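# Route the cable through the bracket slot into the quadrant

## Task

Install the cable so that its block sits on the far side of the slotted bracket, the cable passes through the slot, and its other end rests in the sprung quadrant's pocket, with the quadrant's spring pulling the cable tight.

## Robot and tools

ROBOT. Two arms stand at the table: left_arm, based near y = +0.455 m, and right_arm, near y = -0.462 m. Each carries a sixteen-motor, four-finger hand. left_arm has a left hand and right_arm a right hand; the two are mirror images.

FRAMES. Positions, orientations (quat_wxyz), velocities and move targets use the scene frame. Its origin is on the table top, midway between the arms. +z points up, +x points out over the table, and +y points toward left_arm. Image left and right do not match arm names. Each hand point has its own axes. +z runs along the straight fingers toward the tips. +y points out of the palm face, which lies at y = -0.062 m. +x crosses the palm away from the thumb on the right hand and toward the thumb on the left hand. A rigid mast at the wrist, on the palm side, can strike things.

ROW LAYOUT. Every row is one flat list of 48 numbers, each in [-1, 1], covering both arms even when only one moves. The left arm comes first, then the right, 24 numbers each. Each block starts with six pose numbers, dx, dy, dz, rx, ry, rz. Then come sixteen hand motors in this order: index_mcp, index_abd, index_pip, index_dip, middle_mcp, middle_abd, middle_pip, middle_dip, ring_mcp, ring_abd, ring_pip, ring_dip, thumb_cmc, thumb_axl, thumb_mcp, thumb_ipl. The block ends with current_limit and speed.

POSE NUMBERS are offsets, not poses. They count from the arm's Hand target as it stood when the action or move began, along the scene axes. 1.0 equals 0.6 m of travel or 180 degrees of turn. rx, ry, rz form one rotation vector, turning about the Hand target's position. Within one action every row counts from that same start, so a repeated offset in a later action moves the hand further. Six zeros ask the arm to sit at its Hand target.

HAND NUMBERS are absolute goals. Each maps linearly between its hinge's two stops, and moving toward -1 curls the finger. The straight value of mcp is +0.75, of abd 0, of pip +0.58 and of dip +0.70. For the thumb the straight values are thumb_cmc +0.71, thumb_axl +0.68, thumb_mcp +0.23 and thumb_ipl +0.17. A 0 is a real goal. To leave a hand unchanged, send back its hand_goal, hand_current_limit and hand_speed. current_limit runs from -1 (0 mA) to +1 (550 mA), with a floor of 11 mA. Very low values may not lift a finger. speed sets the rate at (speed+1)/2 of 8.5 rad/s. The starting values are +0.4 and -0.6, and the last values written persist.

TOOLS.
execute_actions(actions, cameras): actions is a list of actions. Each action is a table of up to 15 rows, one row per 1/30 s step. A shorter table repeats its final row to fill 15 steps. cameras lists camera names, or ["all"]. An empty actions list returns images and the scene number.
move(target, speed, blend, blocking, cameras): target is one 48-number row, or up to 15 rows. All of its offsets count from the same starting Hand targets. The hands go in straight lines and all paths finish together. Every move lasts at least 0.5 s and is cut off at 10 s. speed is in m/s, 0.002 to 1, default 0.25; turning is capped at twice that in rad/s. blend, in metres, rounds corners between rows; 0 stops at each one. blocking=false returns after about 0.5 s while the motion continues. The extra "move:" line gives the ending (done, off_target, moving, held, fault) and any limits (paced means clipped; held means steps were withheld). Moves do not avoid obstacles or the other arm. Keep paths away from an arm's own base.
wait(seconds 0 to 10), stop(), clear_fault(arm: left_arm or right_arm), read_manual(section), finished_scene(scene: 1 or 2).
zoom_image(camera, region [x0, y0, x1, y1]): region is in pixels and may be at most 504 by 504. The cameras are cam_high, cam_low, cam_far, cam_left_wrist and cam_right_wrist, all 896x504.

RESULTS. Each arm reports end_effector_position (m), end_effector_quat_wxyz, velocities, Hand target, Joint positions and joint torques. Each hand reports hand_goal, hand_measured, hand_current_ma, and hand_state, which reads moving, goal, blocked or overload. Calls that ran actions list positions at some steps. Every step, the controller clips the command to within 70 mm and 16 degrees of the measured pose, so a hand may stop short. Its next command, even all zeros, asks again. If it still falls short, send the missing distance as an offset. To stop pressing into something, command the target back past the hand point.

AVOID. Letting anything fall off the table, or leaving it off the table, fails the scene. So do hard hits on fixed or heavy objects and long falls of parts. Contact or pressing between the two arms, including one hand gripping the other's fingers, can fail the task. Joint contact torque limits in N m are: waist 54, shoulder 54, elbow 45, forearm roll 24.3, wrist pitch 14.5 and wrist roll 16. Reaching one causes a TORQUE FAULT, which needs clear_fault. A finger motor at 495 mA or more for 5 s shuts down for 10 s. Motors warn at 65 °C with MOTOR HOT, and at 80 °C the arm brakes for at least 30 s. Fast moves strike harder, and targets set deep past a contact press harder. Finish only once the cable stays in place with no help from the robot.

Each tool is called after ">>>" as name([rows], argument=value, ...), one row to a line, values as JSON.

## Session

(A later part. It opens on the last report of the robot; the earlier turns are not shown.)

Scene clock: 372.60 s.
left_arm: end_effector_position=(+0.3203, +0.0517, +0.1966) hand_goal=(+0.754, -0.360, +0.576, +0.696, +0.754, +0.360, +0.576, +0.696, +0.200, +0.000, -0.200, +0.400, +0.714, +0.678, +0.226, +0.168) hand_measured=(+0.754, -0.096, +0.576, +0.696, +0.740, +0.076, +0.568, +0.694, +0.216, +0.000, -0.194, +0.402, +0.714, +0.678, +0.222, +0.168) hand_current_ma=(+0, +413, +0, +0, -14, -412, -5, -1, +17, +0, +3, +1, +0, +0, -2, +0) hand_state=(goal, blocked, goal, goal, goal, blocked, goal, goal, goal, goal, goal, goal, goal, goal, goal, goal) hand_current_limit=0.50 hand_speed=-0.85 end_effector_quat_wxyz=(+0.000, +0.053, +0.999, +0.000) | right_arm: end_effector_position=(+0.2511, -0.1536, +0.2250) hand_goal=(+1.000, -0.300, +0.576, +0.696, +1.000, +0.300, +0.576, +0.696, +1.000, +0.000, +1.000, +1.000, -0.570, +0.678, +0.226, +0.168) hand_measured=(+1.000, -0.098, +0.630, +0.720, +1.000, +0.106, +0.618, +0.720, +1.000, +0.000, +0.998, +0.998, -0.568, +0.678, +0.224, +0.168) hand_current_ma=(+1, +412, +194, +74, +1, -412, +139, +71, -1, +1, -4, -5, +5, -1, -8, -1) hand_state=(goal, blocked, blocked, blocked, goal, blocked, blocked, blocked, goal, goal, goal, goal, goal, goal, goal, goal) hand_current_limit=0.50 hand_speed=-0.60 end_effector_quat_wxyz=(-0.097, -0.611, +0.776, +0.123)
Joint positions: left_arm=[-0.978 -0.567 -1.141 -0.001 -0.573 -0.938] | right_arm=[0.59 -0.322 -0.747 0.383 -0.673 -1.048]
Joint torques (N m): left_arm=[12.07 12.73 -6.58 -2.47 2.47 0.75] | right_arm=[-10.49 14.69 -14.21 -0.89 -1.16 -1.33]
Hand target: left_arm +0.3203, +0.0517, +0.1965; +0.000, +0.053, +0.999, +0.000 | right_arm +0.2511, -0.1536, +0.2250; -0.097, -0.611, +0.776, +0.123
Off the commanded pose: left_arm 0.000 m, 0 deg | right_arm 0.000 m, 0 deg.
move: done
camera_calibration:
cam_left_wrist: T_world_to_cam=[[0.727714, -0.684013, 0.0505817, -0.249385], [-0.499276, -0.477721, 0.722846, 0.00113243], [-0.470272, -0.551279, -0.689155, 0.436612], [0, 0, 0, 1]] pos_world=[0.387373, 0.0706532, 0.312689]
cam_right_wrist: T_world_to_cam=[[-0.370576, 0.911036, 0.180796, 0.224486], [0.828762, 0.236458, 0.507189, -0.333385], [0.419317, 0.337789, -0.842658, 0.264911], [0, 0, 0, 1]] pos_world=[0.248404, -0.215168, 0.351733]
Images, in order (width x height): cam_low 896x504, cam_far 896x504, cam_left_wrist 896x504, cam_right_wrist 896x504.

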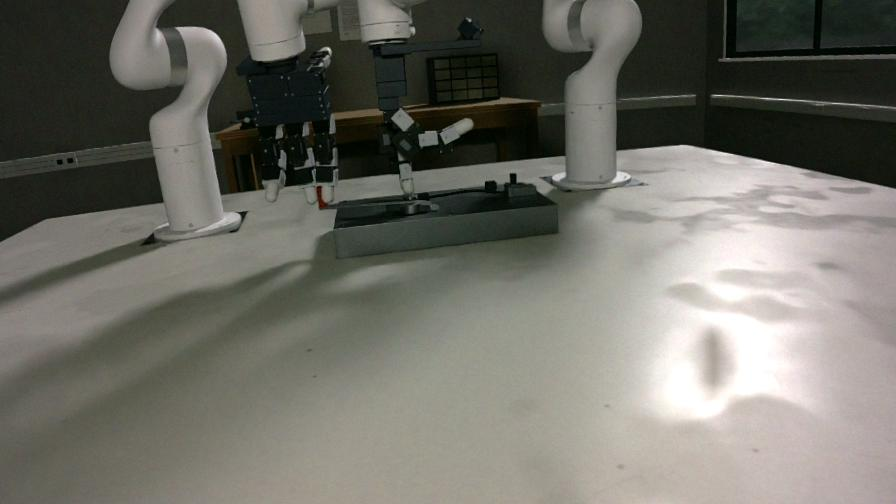

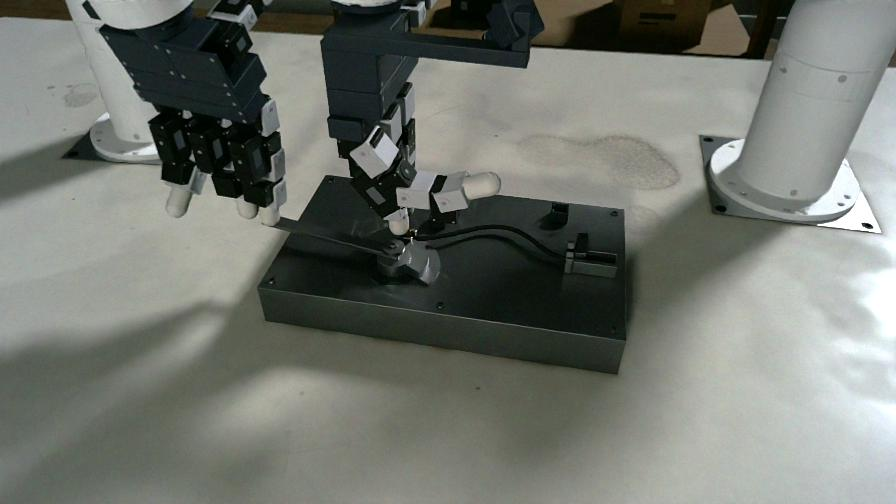

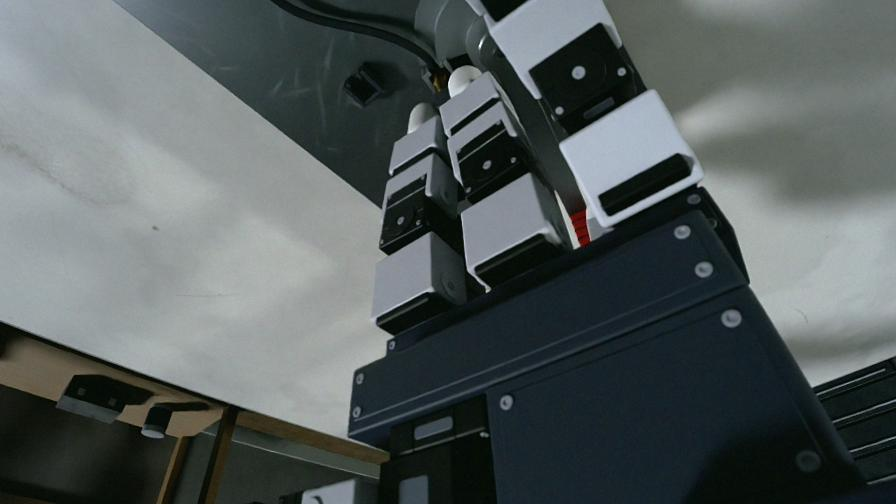

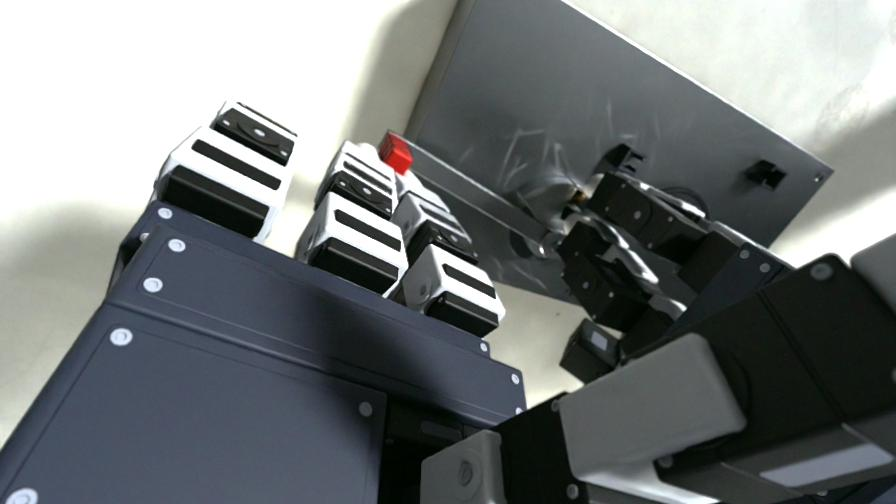

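>>> move(target=[0.0,0.0,0,0,0,0, 0.754,0.03,0.576,0.696,0.754,-0.03,0.576,0.696,0.2,0,-0.2,0.4,0.714,0.678,0.226,0.168,0.5,-0.85, 0,0,0,0,0,0, 1,-0.3,0.576,0.696,1,0.3,0.576,0.696,1,0,1,1,-0.571,0.678,0.226,0.168,0.5,-0.6], speed=0.01, cameras=["cam_far","cam_low","cam_left_wrist","cam_right_wrist"])

>>> zoom_image(camera="cam_far", region=[385, 185, 425, 245])

>>> zoom_image(camera="cam_low", region=[395, 165, 435, 215])

>>> zoom_image(camera="cam_right_wrist", region=[560, 170, 620, 230])

>>> zoom_image(camera="cam_left_wrist", region=[390, 20, 490, 120])

Scene clock: 374.77 s.
left_arm: end_effector_position=(+0.3203, +0.0517, +0.1965) hand_goal=(+0.754, +0.030, +0.576, +0.696, +0.754, -0.030, +0.576, +0.696, +0.200, +0.000, -0.200, +0.400, +0.714, +0.678, +0.226, +0.168) hand_measured=(+0.752, +0.026, +0.576, +0.696, +0.750, +0.040, +0.574, +0.694, +0.216, +0.000, -0.194, +0.402, +0.714, +0.678, +0.222, +0.168) hand_current_ma=(+0, -1, +0, +0, -1, +120, -1, -1, +17, +0, +3, +1, +0, +0, -2, +0) hand_state=(goal, goal, goal, goal, goal, blocked, goal, goal, goal, goal, goal, goal, goal, goal, goal, goal) hand_current_limit=0.50 hand_speed=-0.85 end_effector_quat_wxyz=(+0.000, +0.053, +0.999, +0.000) | right_arm: end_effector_position=(+0.2511, -0.1536, +0.2250) hand_goal=(+1.000, -0.300, +0.576, +0.696, +1.000, +0.300, +0.576, +0.696, +1.000, +0.000, +1.000, +1.000, -0.570, +0.678, +0.226, +0.168) hand_measured=(+1.000, -0.098, +0.630, +0.720, +1.000, +0.106, +0.618, +0.720, +1.000, +0.000, +0.998, +0.998, -0.568, +0.678, +0.224, +0.168) hand_current_ma=(+1, +413, +194, +74, +1, -412, +139, +71, -1, +1, -4, -5, +5, -1, -8, -1) hand_state=(goal, blocked, blocked, blocked, goal, blocked, blocked, blocked, goal, goal, goal, goal, goal, goal, goal, goal) hand_current_limit=0.50 hand_speed=-0.60 end_effector_quat_wxyz=(-0.097, -0.611, +0.776, +0.123)
Joint positions: left_arm=[-0.978 -0.567 -1.14 -0.001 -0.573 -0.938] | right_arm=[0.59 -0.322 -0.747 0.383 -0.673 -1.048]
Joint torques (N m): left_arm=[12.59 17.8 -9.98 -2.45 2.18 0.71] | right_arm=[-10.02 16.27 -13.83 -0.54 -1.2 -1.2]
Hand target: left_arm +0.3203, +0.0517, +0.1965; +0.000, +0.053, +0.999, +0.000 | right_arm +0.2511, -0.1536, +0.2250; -0.097, -0.611, +0.776, +0.123
Off the commanded pose: left_arm 0.000 m, 0 deg | right_arm 0.000 m, 0 deg.
move: done
camera_calibration:
cam_left_wrist: T_world_to_cam=[[0.727717, -0.684024, 0.0503823, -0.24925], [-0.499173, -0.477816, 0.722854, 0.00121672], [-0.470376, -0.551183, -0.689162, 0.436634], [0, 0, 0, 1]] pos_world=[0.387373, 0.0707536, 0.31259]
cam_right_wrist: T_world_to_cam=[[-0.370576, 0.911036, 0.180796, 0.224486], [0.828762, 0.236458, 0.507189, -0.333385], [0.419317, 0.337789, -0.842658, 0.264911], [0, 0, 0, 1]] pos_world=[0.248404, -0.215168, 0.351733]
Images, in order (width x height): cam_low 896x504, cam_far 896x504, cam_left_wrist 896x504, cam_right_wrist 896x504.

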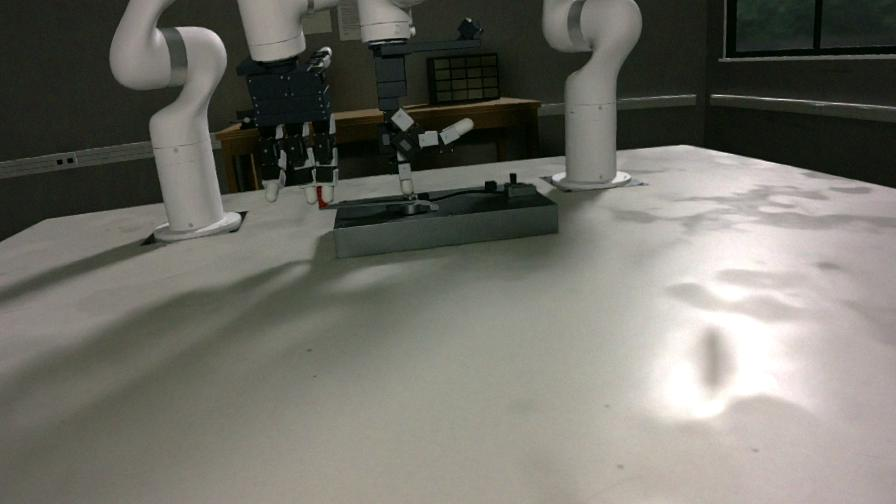

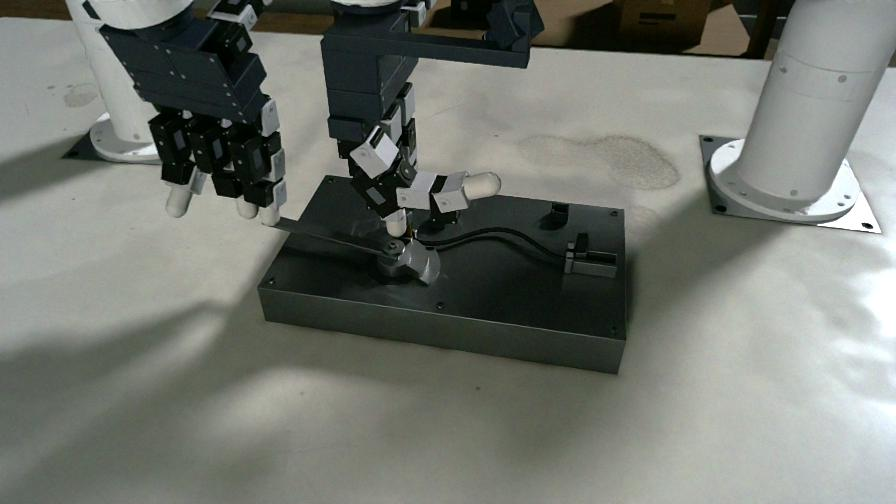

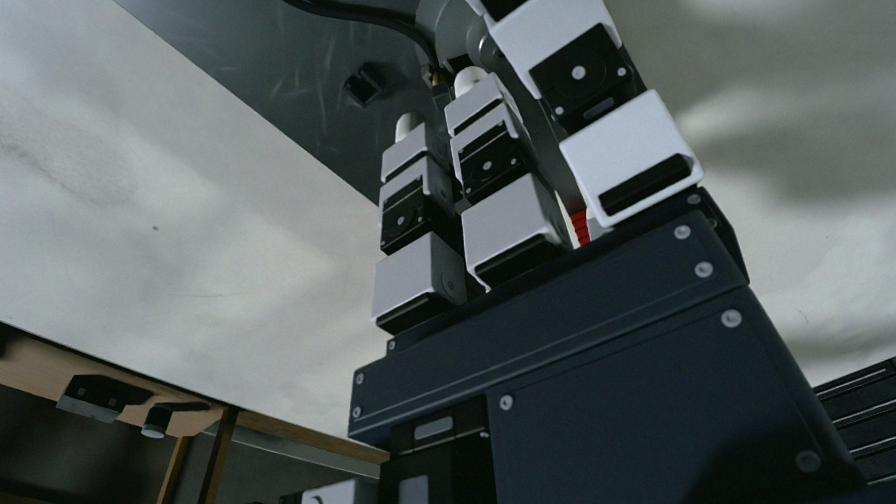

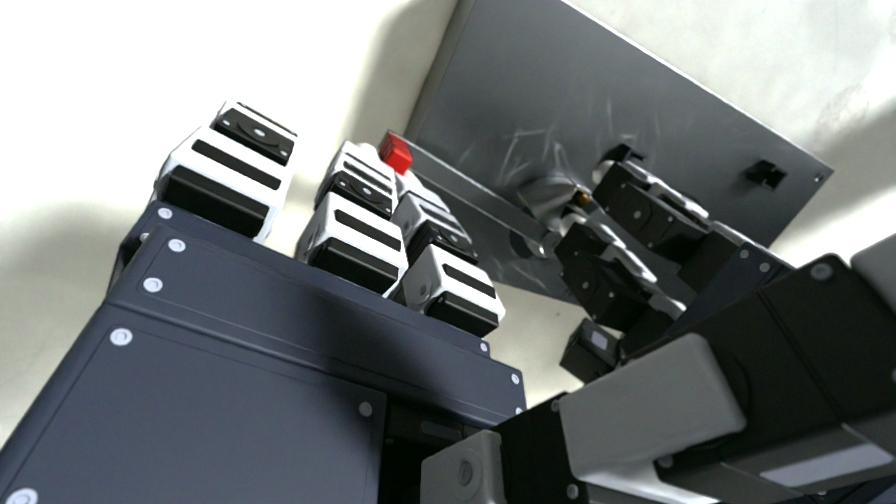

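Scaled by 8.400 from the camera's 896x504 image, which has a finer 1280x720 frame.

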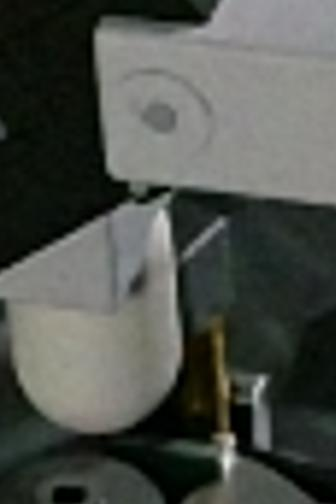

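Scaled by 10.080 from the camera's 896x504 image, which has a finer 1280x720 frame.

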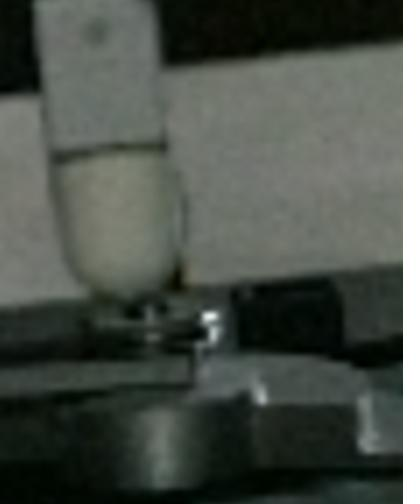

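Scaled by 8.400 from the camera's 896x504 image, which has a finer 1280x720 frame.

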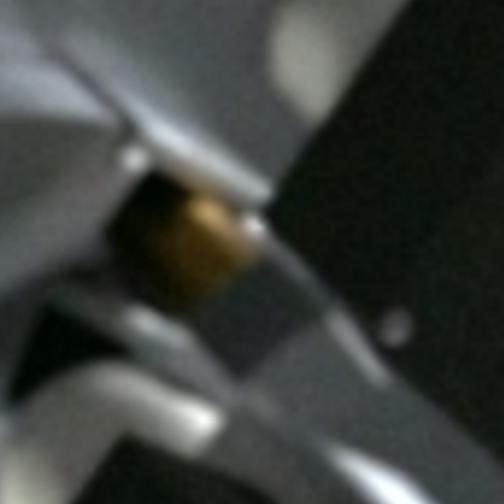

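Scaled by 5.040 from the camera's 896x504 image, which has a finer 1280x720 frame.

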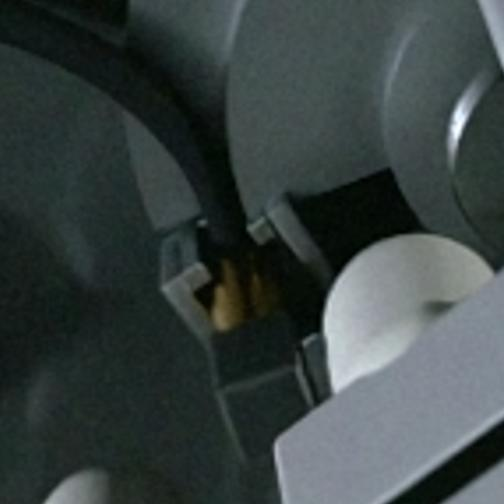

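>>> move([
  [0.0,0.0,0,0,0,0, 0.754,0.03,0.576,0.696,0.754,0.045,0.576,0.696,0.2,0,-0.2,0.4,0.714,0.678,0.226,0.168,0.5,-0.85, 0,0,0,0,0,0, 1,-0.3,0.576,0.696,1,0.3,0.576,0.696,1,0,1,1,-0.571,0.678,0.226,0.168,0.5,-0.6],
  [0.0,0.0,0.025,0,0,0, 0.754,0.03,0.576,0.696,0.754,0.045,0.576,0.696,0.2,0,-0.2,0.4,0.714,0.678,0.226,0.168,0.5,-0.85, 0,0,0,0,0,0, 1,-0.3,0.576,0.696,1,0.3,0.576,0.696,1,0,1,1,-0.571,0.678,0.226,0.168,0.5,-0.6],
], speed=0.02, cameras=["cam_far","cam_low","cam_left_wrist","cam_right_wrist"])

>>> zoom_image(camera="cam_far", region=[385, 185, 425, 245])

>>> zoom_image(camera="cam_low", region=[395, 165, 435, 215])

>>> zoom_image(camera="cam_right_wrist", region=[560, 170, 620, 230])

>>> zoom_image(camera="cam_left_wrist", region=[390, 20, 490, 120])

Scene clock: 377.90 s.
left_arm: end_effector_position=(+0.3203, +0.0517, +0.2114) hand_goal=(+0.754, +0.030, +0.576, +0.696, +0.754, +0.046, +0.576, +0.696, +0.200, +0.000, -0.200, +0.400, +0.714, +0.678, +0.226, +0.168) hand_measured=(+0.752, +0.026, +0.576, +0.696, +0.752, +0.048, +0.574, +0.694, +0.216, +0.000, -0.194, +0.402, +0.714, +0.678, +0.222, +0.168) hand_current_ma=(+0, -1, +0, +0, -1, +1, -1, -1, +17, +0, +3, +1, +0, +0, -2, +0) hand_state=(goal, goal, goal, goal, goal, goal, goal, goal, goal, goal, goal, goal, goal, goal, goal, goal) hand_current_limit=0.50 hand_speed=-0.85 end_effector_quat_wxyz=(+0.000, +0.053, +0.999, +0.000) | right_arm: end_effector_position=(+0.2511, -0.1536, +0.2250) hand_goal=(+1.000, -0.300, +0.576, +0.696, +1.000, +0.300, +0.576, +0.696, +1.000, +0.000, +1.000, +1.000, -0.570, +0.678, +0.226, +0.168) hand_measured=(+1.000, -0.098, +0.630, +0.720, +1.000, +0.106, +0.618, +0.720, +1.000, +0.000, +0.998, +0.998, -0.568, +0.678, +0.224, +0.168) hand_current_ma=(+1, +412, +194, +74, +1, -412, +139, +71, -1, +1, -4, -5, +5, -1, -8, -1) hand_state=(goal, blocked, blocked, blocked, goal, blocked, blocked, blocked, goal, goal, goal, goal, goal, goal, goal, goal) hand_current_limit=0.50 hand_speed=-0.60 end_effector_quat_wxyz=(-0.097, -0.611, +0.776, +0.123)
Joint positions: left_arm=[-0.978 -0.544 -1.146 -0.001 -0.601 -0.938] | right_arm=[0.59 -0.322 -0.747 0.383 -0.673 -1.048]
Joint torques (N m): left_arm=[12.64 33.91 -18.26 0 -2.53 -0.16] | right_arm=[-10.46 18.37 -14.08 -0.52 -1.05 -1.2]
Hand target: left_arm +0.3203, +0.0517, +0.2115; +0.000, +0.053, +0.999, +0.000 | right_arm +0.2511, -0.1536, +0.2250; -0.097, -0.611, +0.776, +0.123
Off the commanded pose: left_arm 0.000 m, 0 deg | right_arm 0.000 m, 0 deg.
move: done
camera_calibration:
cam_left_wrist: T_world_to_cam=[[0.727714, -0.684021, 0.0504819, -0.250101], [-0.499203, -0.47774, 0.722883, -0.00960513], [-0.47035, -0.551253, -0.689123, 0.446829], [0, 0, 0, 1]] pos_world=[0.387373, 0.0706533, 0.32749]
cam_right_wrist: T_world_to_cam=[[-0.370576, 0.911036, 0.180796, 0.224486], [0.828762, 0.236458, 0.507189, -0.333385], [0.419317, 0.337789, -0.842658, 0.264911], [0, 0, 0, 1]] pos_world=[0.248404, -0.215168, 0.351733]
Images, in order (width x height): cam_low 896x504, cam_far 896x504, cam_left_wrist 896x504, cam_right_wrist 896x504.

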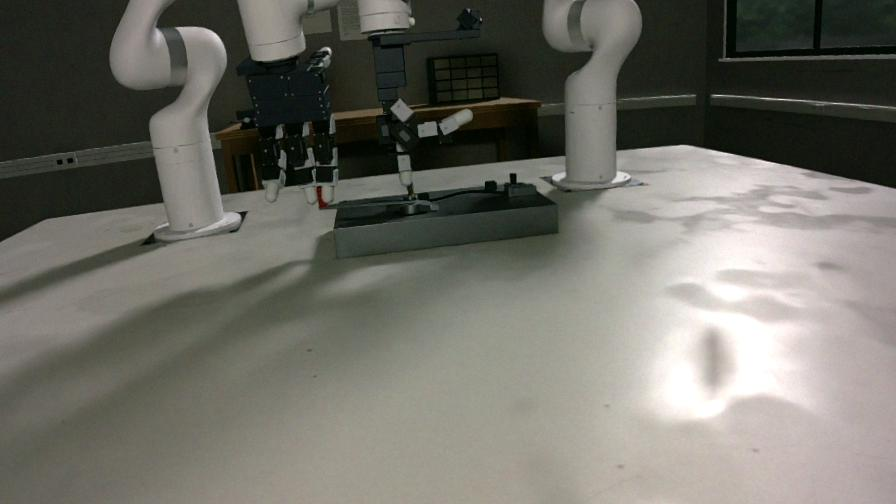

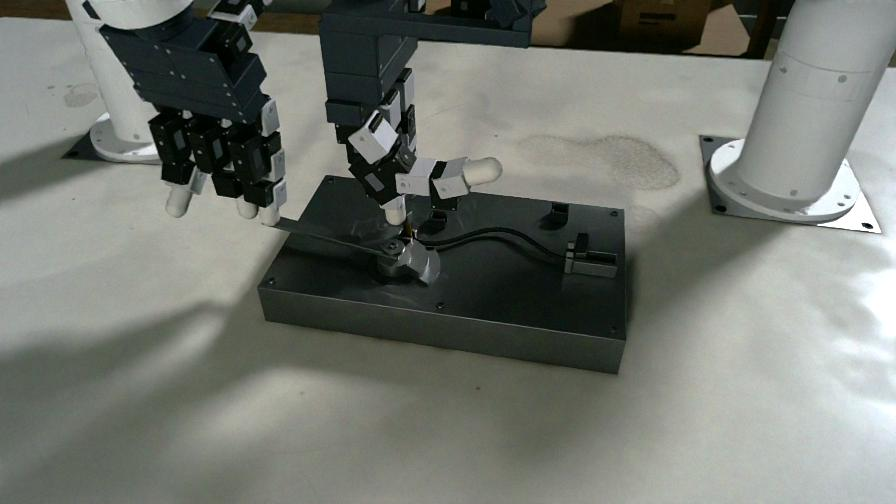

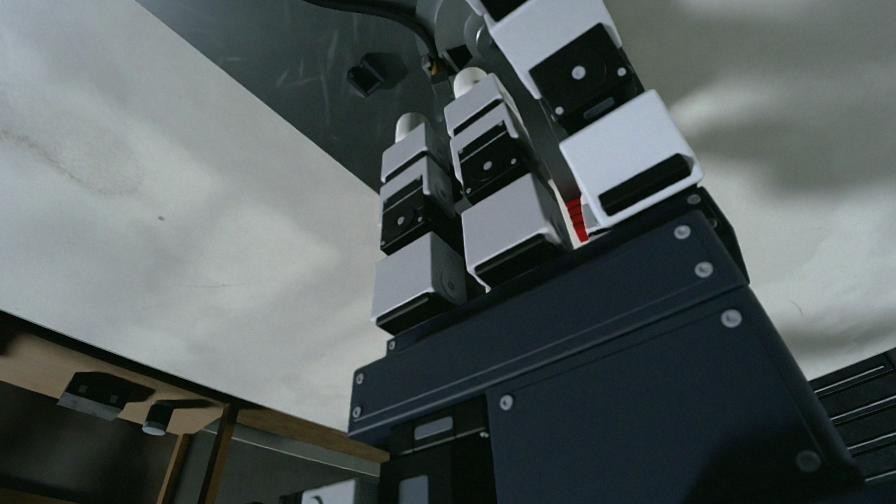

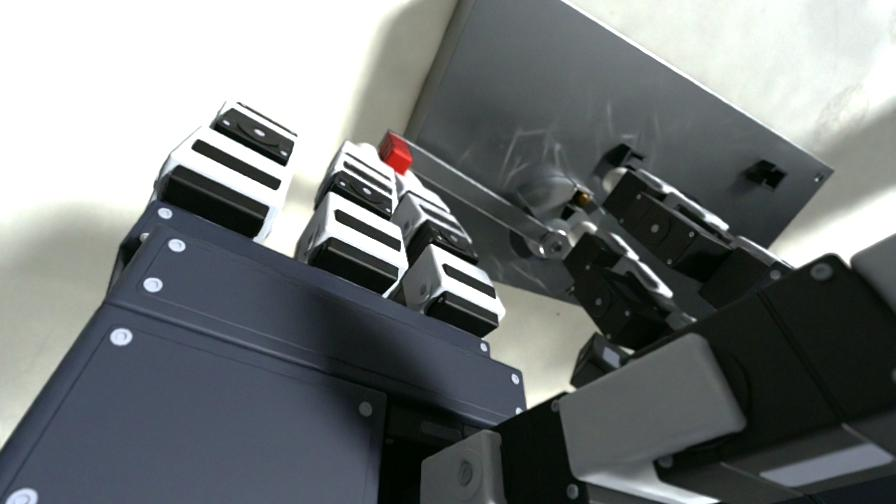

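Scaled by 8.400 from the camera's 896x504 image, which has a finer 1280x720 frame.

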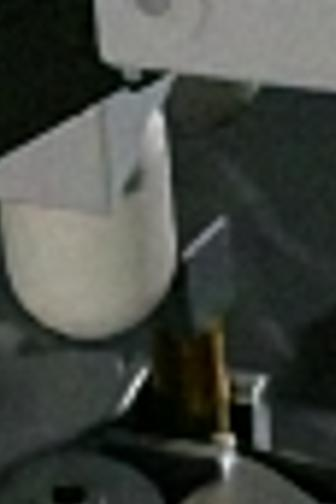

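Scaled by 10.080 from the camera's 896x504 image, which has a finer 1280x720 frame.

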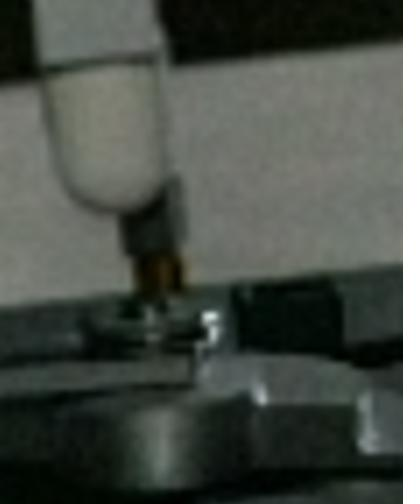

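Scaled by 8.400 from the camera's 896x504 image, which has a finer 1280x720 frame.

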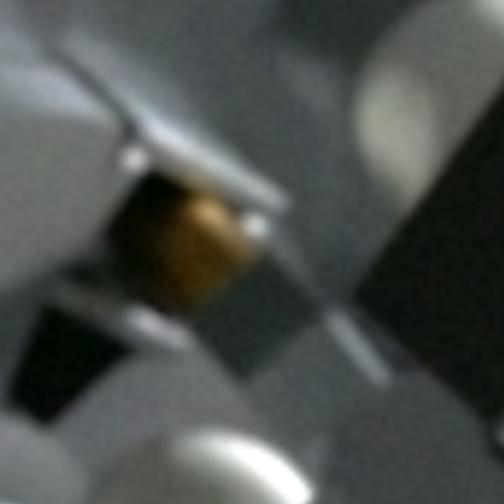

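Scaled by 5.040 from the camera's 896x504 image, which has a finer 1280x720 frame.

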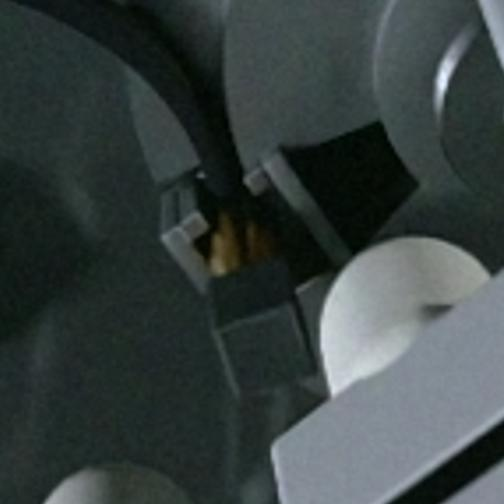

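>>> move(target=[0.0,0.0,0.09,0,0,0, 0.754,0.03,0.576,0.696,0.754,0.045,0.576,0.696,0.2,0,-0.2,0.4,0.714,0.678,0.226,0.168,0.5,-0.85, 0,0,0,0,0,0, 1,-0.3,0.576,0.696,1,0.3,0.576,0.696,1,0,1,1,-0.571,0.678,0.226,0.168,0.5,-0.6], speed=0.08, cameras=["cam_far","cam_low","cam_left_wrist","cam_right_wrist"])

>>> zoom_image(camera="cam_far", region=[370, 185, 500, 285])

>>> zoom_image(camera="cam_right_wrist", region=[560, 150, 660, 250])

>>> zoom_image(camera="cam_left_wrist", region=[380, 0, 530, 120])

Scene clock: 380.43 s.
left_arm: end_effector_position=(+0.3203, +0.0517, +0.2654) hand_goal=(+0.754, +0.030, +0.576, +0.696, +0.754, +0.046, +0.576, +0.696, +0.200, +0.000, -0.200, +0.400, +0.714, +0.678, +0.226, +0.168) hand_measured=(+0.752, +0.026, +0.576, +0.696, +0.752, +0.048, +0.574, +0.694, +0.216, +0.000, -0.194, +0.402, +0.714, +0.678, +0.222, +0.168) hand_current_ma=(+0, -1, +0, +0, -1, +1, -1, -1, +17, +0, +3, +1, +0, +0, -2, +0) hand_state=(goal, goal, goal, goal, goal, goal, goal, goal, goal, goal, goal, goal, goal, goal, goal, goal) hand_current_limit=0.50 hand_speed=-0.85 end_effector_quat_wxyz=(+0.000, +0.053, +0.999, +0.000) | right_arm: end_effector_position=(+0.2511, -0.1536, +0.2250) hand_goal=(+1.000, -0.300, +0.576, +0.696, +1.000, +0.300, +0.576, +0.696, +1.000, +0.000, +1.000, +1.000, -0.570, +0.678, +0.226, +0.168) hand_measured=(+1.000, -0.098, +0.630, +0.720, +1.000, +0.106, +0.618, +0.720, +1.000, +0.000, +0.998, +0.998, -0.568, +0.678, +0.224, +0.168) hand_current_ma=(+1, +412, +194, +74, +1, -412, +139, +71, -1, +1, -4, -5, +5, -1, -8, -1) hand_state=(goal, blocked, blocked, blocked, goal, blocked, blocked, blocked, goal, goal, goal, goal, goal, goal, goal, goal) hand_current_limit=0.50 hand_speed=-0.60 end_effector_quat_wxyz=(-0.097, -0.611, +0.776, +0.123)
Joint positions: left_arm=[-0.978 -0.468 -1.175 -0.001 -0.706 -0.938] | right_arm=[0.59 -0.322 -0.747 0.383 -0.673 -1.048]
Joint torques (N m): left_arm=[12.31 32.51 -18.69 2.77 -2.61 -0.98] | right_arm=[-10.26 18.84 -14.12 -0.48 -1.15 -1.26]
Hand target: left_arm +0.3203, +0.0517, +0.2655; +0.000, +0.053, +0.999, +0.000 | right_arm +0.2511, -0.1536, +0.2250; -0.097, -0.611, +0.776, +0.123
Off the commanded pose: left_arm 0.000 m, 0 deg | right_arm 0.000 m, 0 deg.
move: done
camera_calibration:
cam_left_wrist: T_world_to_cam=[[0.727714, -0.684021, 0.0504819, -0.252758], [-0.499203, -0.47774, 0.722883, -0.0485931], [-0.47035, -0.551253, -0.689123, 0.484097], [0, 0, 0, 1]] pos_world=[0.387373, 0.0707533, 0.38149]
cam_right_wrist: T_world_to_cam=[[-0.370576, 0.911036, 0.180796, 0.224486], [0.828762, 0.236458, 0.507189, -0.333385], [0.419317, 0.337789, -0.842658, 0.264911], [0, 0, 0, 1]] pos_world=[0.248404, -0.215168, 0.351733]
Images, in order (width x height): cam_low 896x504, cam_far 896x504, cam_left_wrist 896x504, cam_right_wrist 896x504.

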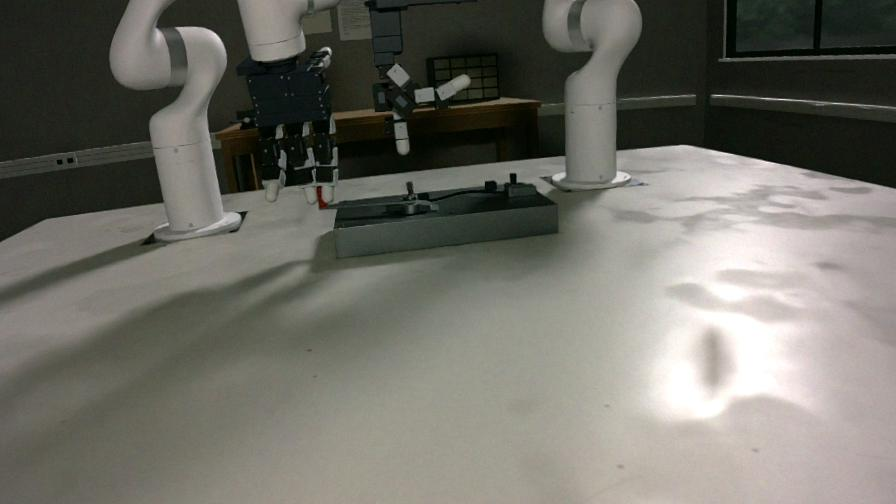

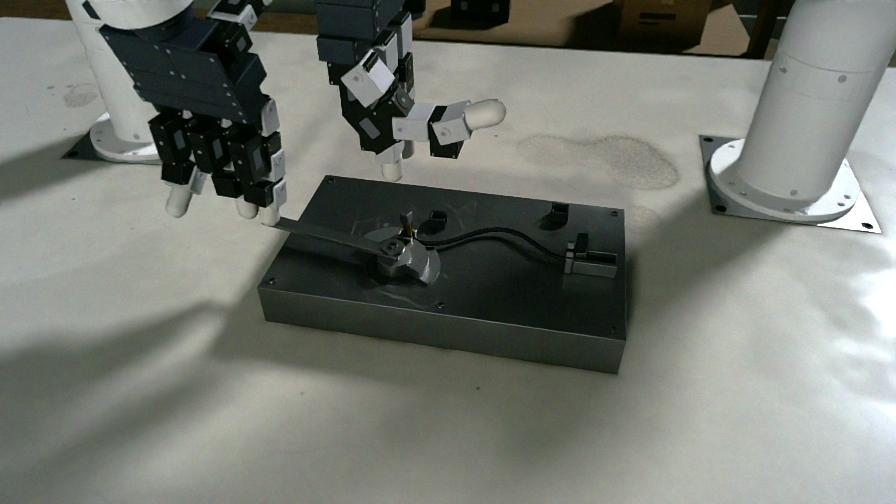

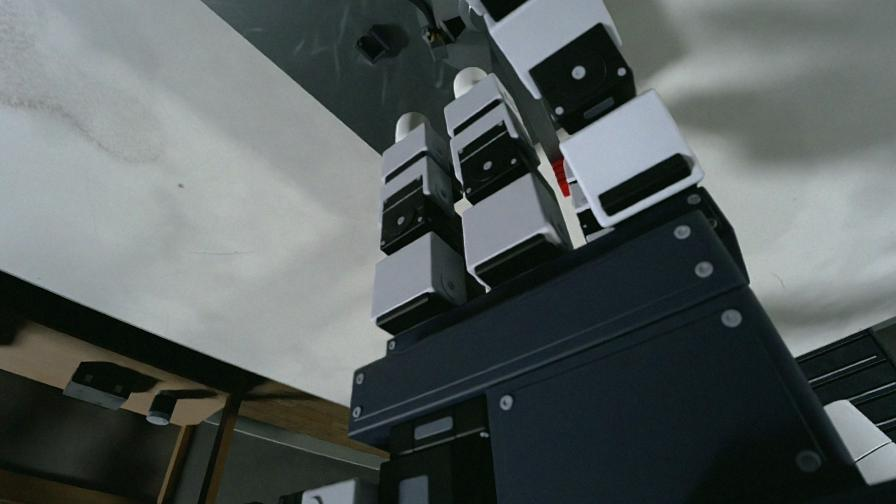

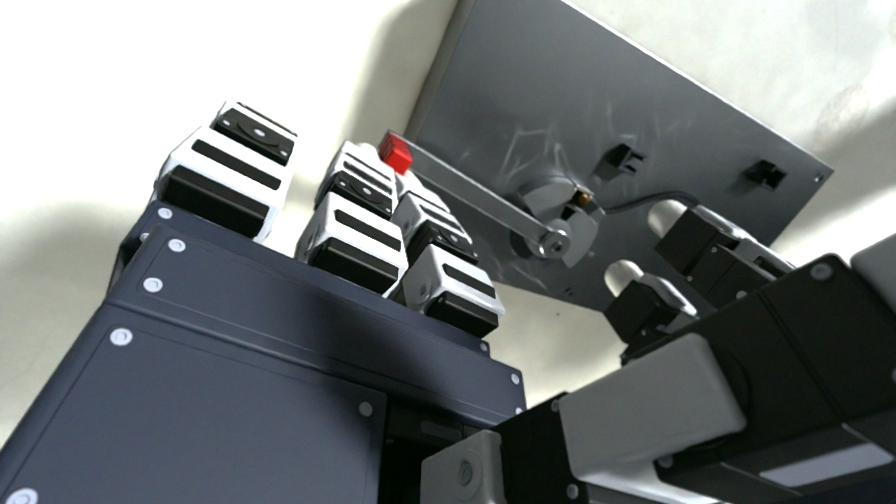

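Scaled by 3.877 from the camera's 896x504 image, which has a finer 1280x720 frame.

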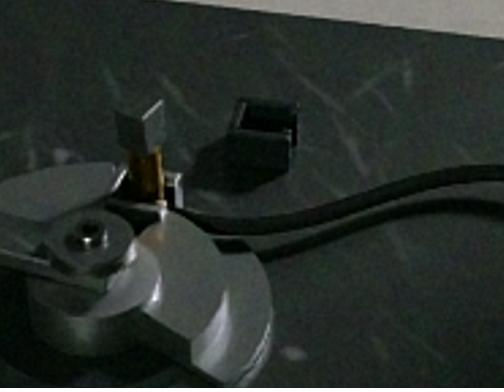

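Scaled by 5.040 from the camera's 896x504 image, which has a finer 1280x720 frame.

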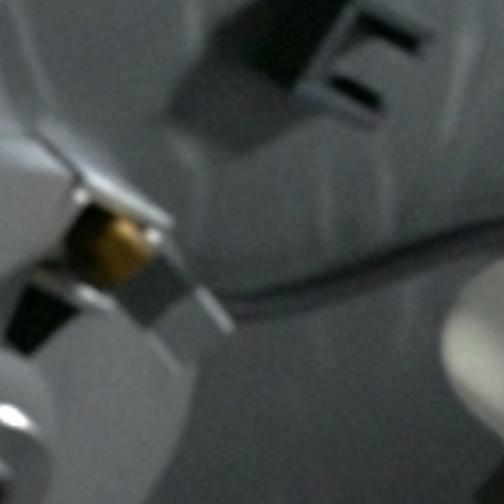

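Scaled by 3.360 from the camera's 896x504 image, which has a finer 1280x720 frame.

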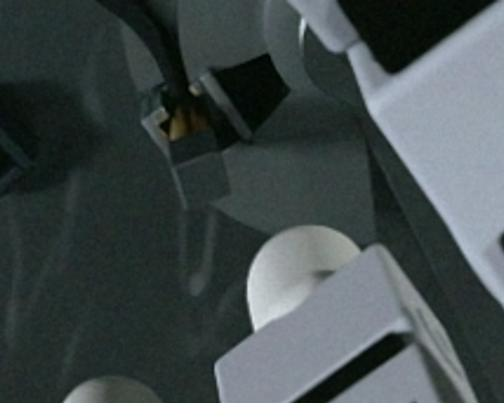

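>>> move([
  [0.0,0.0,0,0,0,0, 0.754,0.03,0.576,0.696,0.754,0.045,0.576,0.696,0.2,0,-0.2,0.4,0.714,0.678,0.226,0.168,0.5,-0.85, 0.01917,-0.01417,0,0,0,0.02778, 1,-0.3,0.576,0.696,1,0.3,0.576,0.696,1,0,1,1,-0.571,0.678,0.226,0.168,0.5,-0.6],
  [0.0,0.0,0,0,0,0, 0.754,0.03,0.576,0.696,0.754,0.045,0.576,0.696,0.2,0,-0.2,0.4,0.714,0.678,0.226,0.168,0.5,-0.85, 0.0395,-0.0265,0,0,0,0.05556, 1,-0.3,0.576,0.696,1,0.3,0.576,0.696,1,0,1,1,-0.571,0.678,0.226,0.168,0.5,-0.6],
], speed=0.03, blend=0.005, cameras=["cam_far","cam_right_wrist","cam_left_wrist"])

>>> zoom_image(camera="cam_far", region=[370, 185, 500, 285])

Scene clock: 386.13 s.
left_arm: end_effector_position=(+0.3203, +0.0517, +0.2655) hand_goal=(+0.754, +0.030, +0.576, +0.696, +0.754, +0.046, +0.576, +0.696, +0.200, +0.000, -0.200, +0.400, +0.714, +0.678, +0.226, +0.168) hand_measured=(+0.752, +0.026, +0.576, +0.696, +0.752, +0.048, +0.574, +0.694, +0.216, +0.000, -0.194, +0.402, +0.714, +0.678, +0.222, +0.168) hand_current_ma=(+0, -1, +0, +0, -1, +1, -1, -1, +17, +0, +3, +1, +0, +0, -2, +0) hand_state=(goal, goal, goal, goal, goal, goal, goal, goal, goal, goal, goal, goal, goal, goal, goal, goal) hand_current_limit=0.50 hand_speed=-0.85 end_effector_quat_wxyz=(+0.000, +0.053, +0.999, +0.000) | right_arm: end_effector_position=(+0.2748, -0.1695, +0.2250) hand_goal=(+1.000, -0.300, +0.576, +0.696, +1.000, +0.300, +0.576, +0.696, +1.000, +0.000, +1.000, +1.000, -0.570, +0.678, +0.226, +0.168) hand_measured=(+1.000, -0.098, +0.628, +0.720, +1.000, +0.106, +0.614, +0.718, +1.000, +0.000, +0.998, +0.998, -0.568, +0.678, +0.224, +0.168) hand_current_ma=(+1, +413, +180, +70, +1, -412, +126, +64, -1, +1, -4, -5, +5, -1, -8, -1) hand_state=(goal, blocked, blocked, blocked, goal, blocked, blocked, blocked, goal, goal, goal, goal, goal, goal, goal, goal) hand_current_limit=0.50 hand_speed=-0.60 end_effector_quat_wxyz=(-0.107, -0.676, +0.720, +0.114)
Joint positions: left_arm=[-0.978 -0.468 -1.175 -0.001 -0.706 -0.938] | right_arm=[0.567 -0.383 -0.835 0.288 -0.725 -1.158]
Joint torques (N m): left_arm=[7.13 33.39 -19.39 2.78 -2.48 -0.85] | right_arm=[-12.04 16.47 -14.51 -1.92 -2.34 -1.52]
Hand target: left_arm +0.3203, +0.0517, +0.2655; +0.000, +0.053, +0.999, +0.000 | right_arm +0.2748, -0.1695, +0.2250; +0.107, +0.676, -0.720, -0.114
Off the commanded pose: left_arm 0.000 m, 0 deg | right_arm 0.000 m, 0 deg.
move: done
camera_calibration:
cam_left_wrist: T_world_to_cam=[[0.727714, -0.684021, 0.0504819, -0.252832], [-0.499203, -0.47774, 0.722883, -0.0487131], [-0.47035, -0.551253, -0.689123, 0.484111], [0, 0, 0, 1]] pos_world=[0.387373, 0.0706533, 0.38159]
cam_right_wrist: T_world_to_cam=[[-0.522997, 0.832944, 0.180771, 0.276391], [0.775161, 0.376634, 0.50722, -0.310709], [0.354402, 0.405401, -0.842644, 0.289682], [0, 0, 0, 1]] pos_world=[0.282737, -0.230632, 0.351733]
Images, in order (width x height): cam_far 896x504, cam_left_wrist 896x504, cam_right_wrist 896x504.

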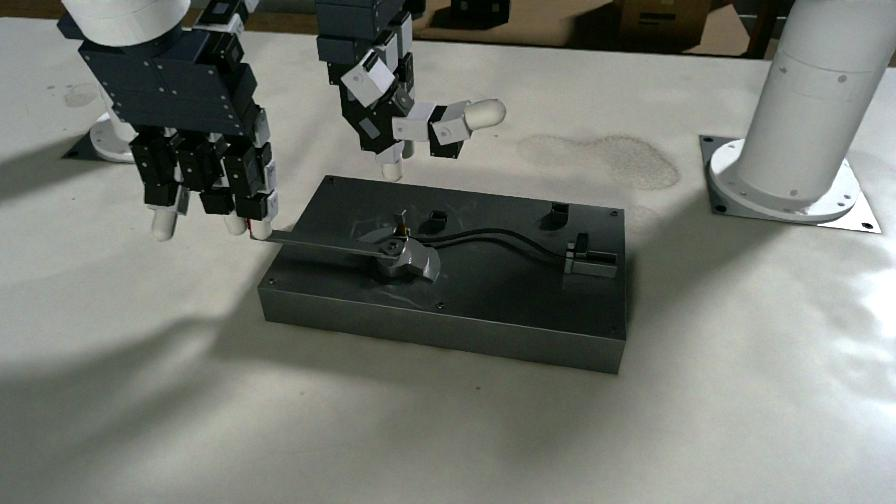

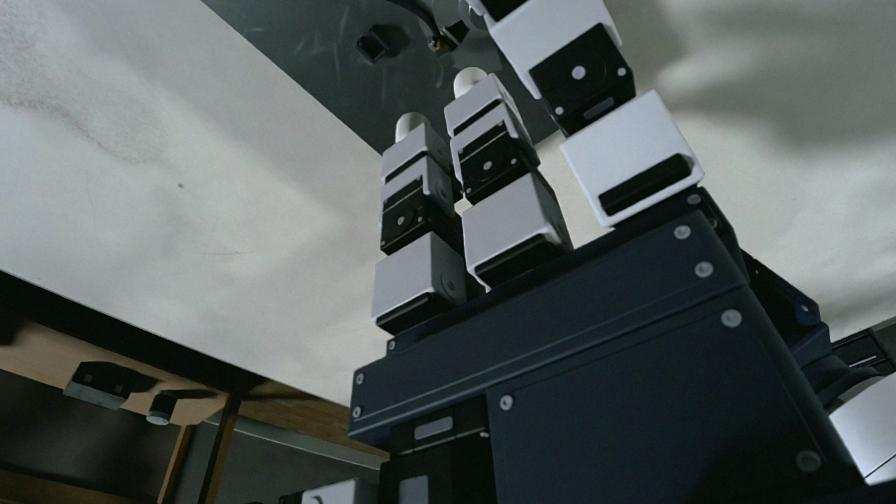

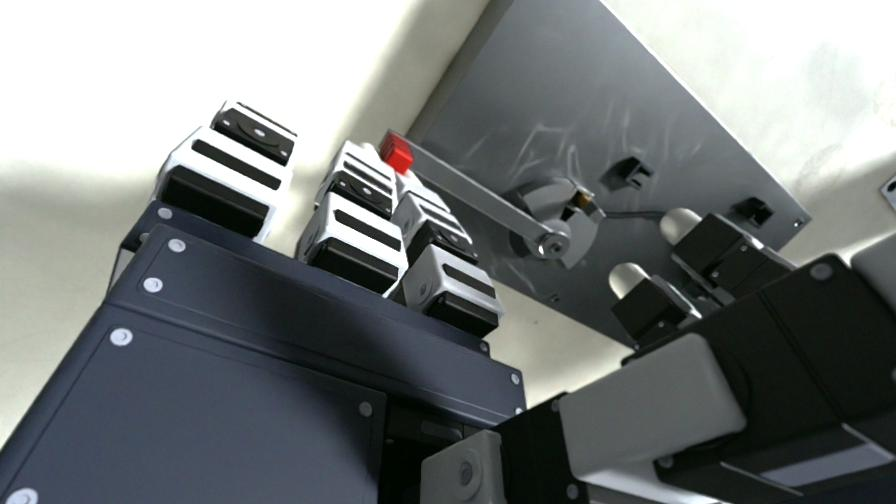

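Scaled by 3.877 from the camera's 896x504 image, which has a finer 1280x720 frame.

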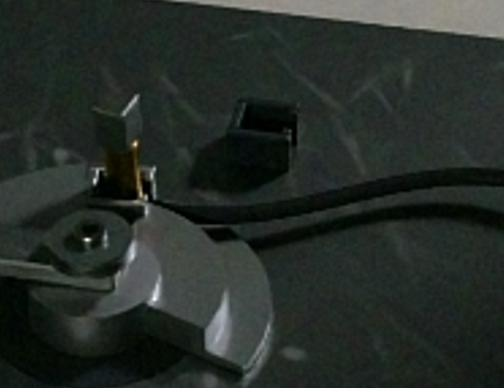

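>>> move(target=[0.0,0.0,0,0,0,0, 0.754,0.03,0.576,0.696,0.754,0.045,0.576,0.696,0.2,0,-0.2,0.4,0.714,0.678,0.226,0.168,0.5,-0.85, 0.02133,-0.0105,0,0,0,0.02778, 1,-0.3,0.576,0.696,1,0.3,0.576,0.696,1,0,1,1,-0.571,0.678,0.226,0.168,0.5,-0.6], speed=0.03, cameras=["cam_far","cam_right_wrist"])

>>> zoom_image(camera="cam_far", region=[370, 185, 500, 285])

>>> zoom_image(camera="cam_right_wrist", region=[540, 150, 700, 260])

Scene clock: 388.83 s.
left_arm: end_effector_position=(+0.3203, +0.0517, +0.2655) hand_goal=(+0.754, +0.030, +0.576, +0.696, +0.754, +0.046, +0.576, +0.696, +0.200, +0.000, -0.200, +0.400, +0.714, +0.678, +0.226, +0.168) hand_measured=(+0.752, +0.026, +0.576, +0.696, +0.752, +0.048, +0.574, +0.694, +0.216, +0.000, -0.194, +0.402, +0.714, +0.678, +0.222, +0.168) hand_current_ma=(+0, -1, +0, +0, -1, +1, -1, -1, +17, +0, +3, +1, +0, +0, -2, +0) hand_state=(goal, goal, goal, goal, goal, goal, goal, goal, goal, goal, goal, goal, goal, goal, goal, goal) hand_current_limit=0.50 hand_speed=-0.85 end_effector_quat_wxyz=(+0.000, +0.053, +0.999, +0.000) | right_arm: end_effector_position=(+0.2876, -0.1758, +0.2250) hand_goal=(+1.000, -0.300, +0.576, +0.696, +1.000, +0.300, +0.576, +0.696, +1.000, +0.000, +1.000, +1.000, -0.570, +0.678, +0.226, +0.168) hand_measured=(+1.000, -0.098, +0.626, +0.718, +1.000, +0.106, +0.612, +0.716, +1.000, +0.000, +0.998, +0.998, -0.568, +0.678, +0.224, +0.168) hand_current_ma=(+1, +412, +172, +68, +1, -412, +119, +58, -1, +1, -4, -5, +5, -1, -8, -1) hand_state=(goal, blocked, blocked, blocked, goal, blocked, blocked, goal, goal, goal, goal, goal, goal, goal, goal, goal) hand_current_limit=0.50 hand_speed=-0.60 end_effector_quat_wxyz=(+0.112, +0.707, -0.690, -0.109)
Joint positions: left_arm=[-0.978 -0.468 -1.175 -0.001 -0.706 -0.938] | right_arm=[0.561 -0.415 -0.882 0.244 -0.75 -1.211]
Joint torques (N m): left_arm=[4.5 32.84 -19.48 2.78 -2.44 -0.8] | right_arm=[-11.05 17.58 -14.63 -1.76 -2.37 -1.42]
Hand target: left_arm +0.3203, +0.0517, +0.2655; +0.000, +0.053, +0.999, +0.000 | right_arm +0.2876, -0.1758, +0.2250; +0.112, +0.707, -0.689, -0.109
Off the commanded pose: left_arm 0.000 m, 0 deg | right_arm 0.000 m, 0 deg.
move: done
camera_calibration:
cam_right_wrist: T_world_to_cam=[[-0.593604, 0.784195, 0.180755, 0.300059], [0.739374, 0.442759, 0.507238, -0.296354], [0.317743, 0.434745, -0.842637, 0.303391], [0, 0, 0, 1]] pos_world=[0.300833, -0.235989, 0.351733]
Images, in order (width x height): cam_far 896x504, cam_right_wrist 896x504.

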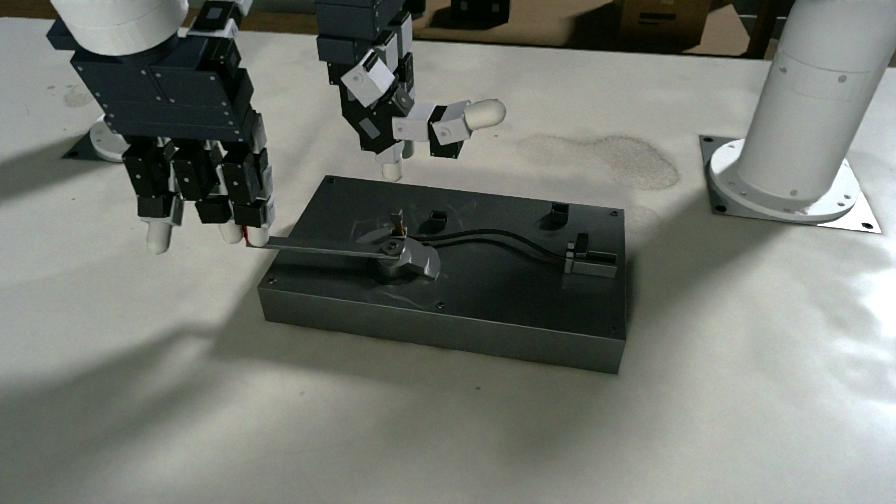

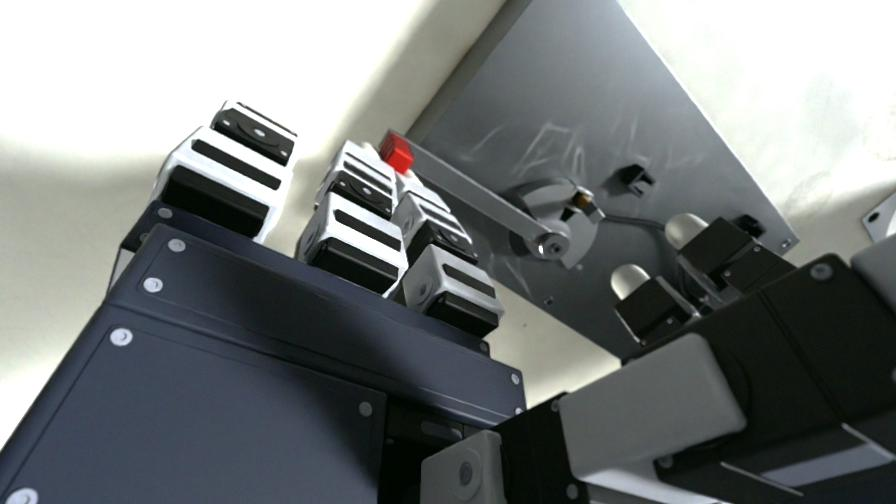

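Scaled by 3.877 from the camera's 896x504 image, which has a finer 1280x720 frame.

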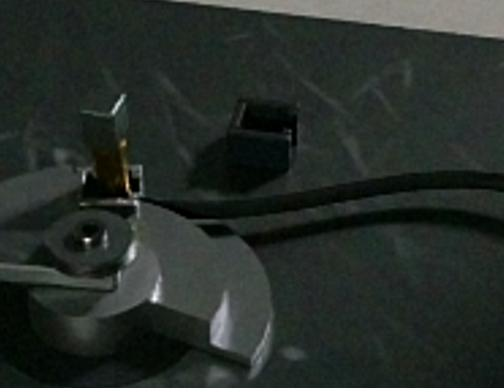

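Scaled by 3.150 from the camera's 896x504 image, which has a finer 1280x720 frame.

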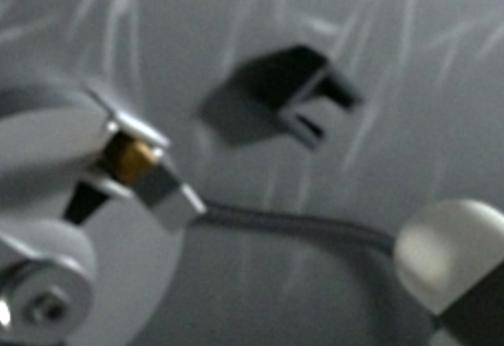

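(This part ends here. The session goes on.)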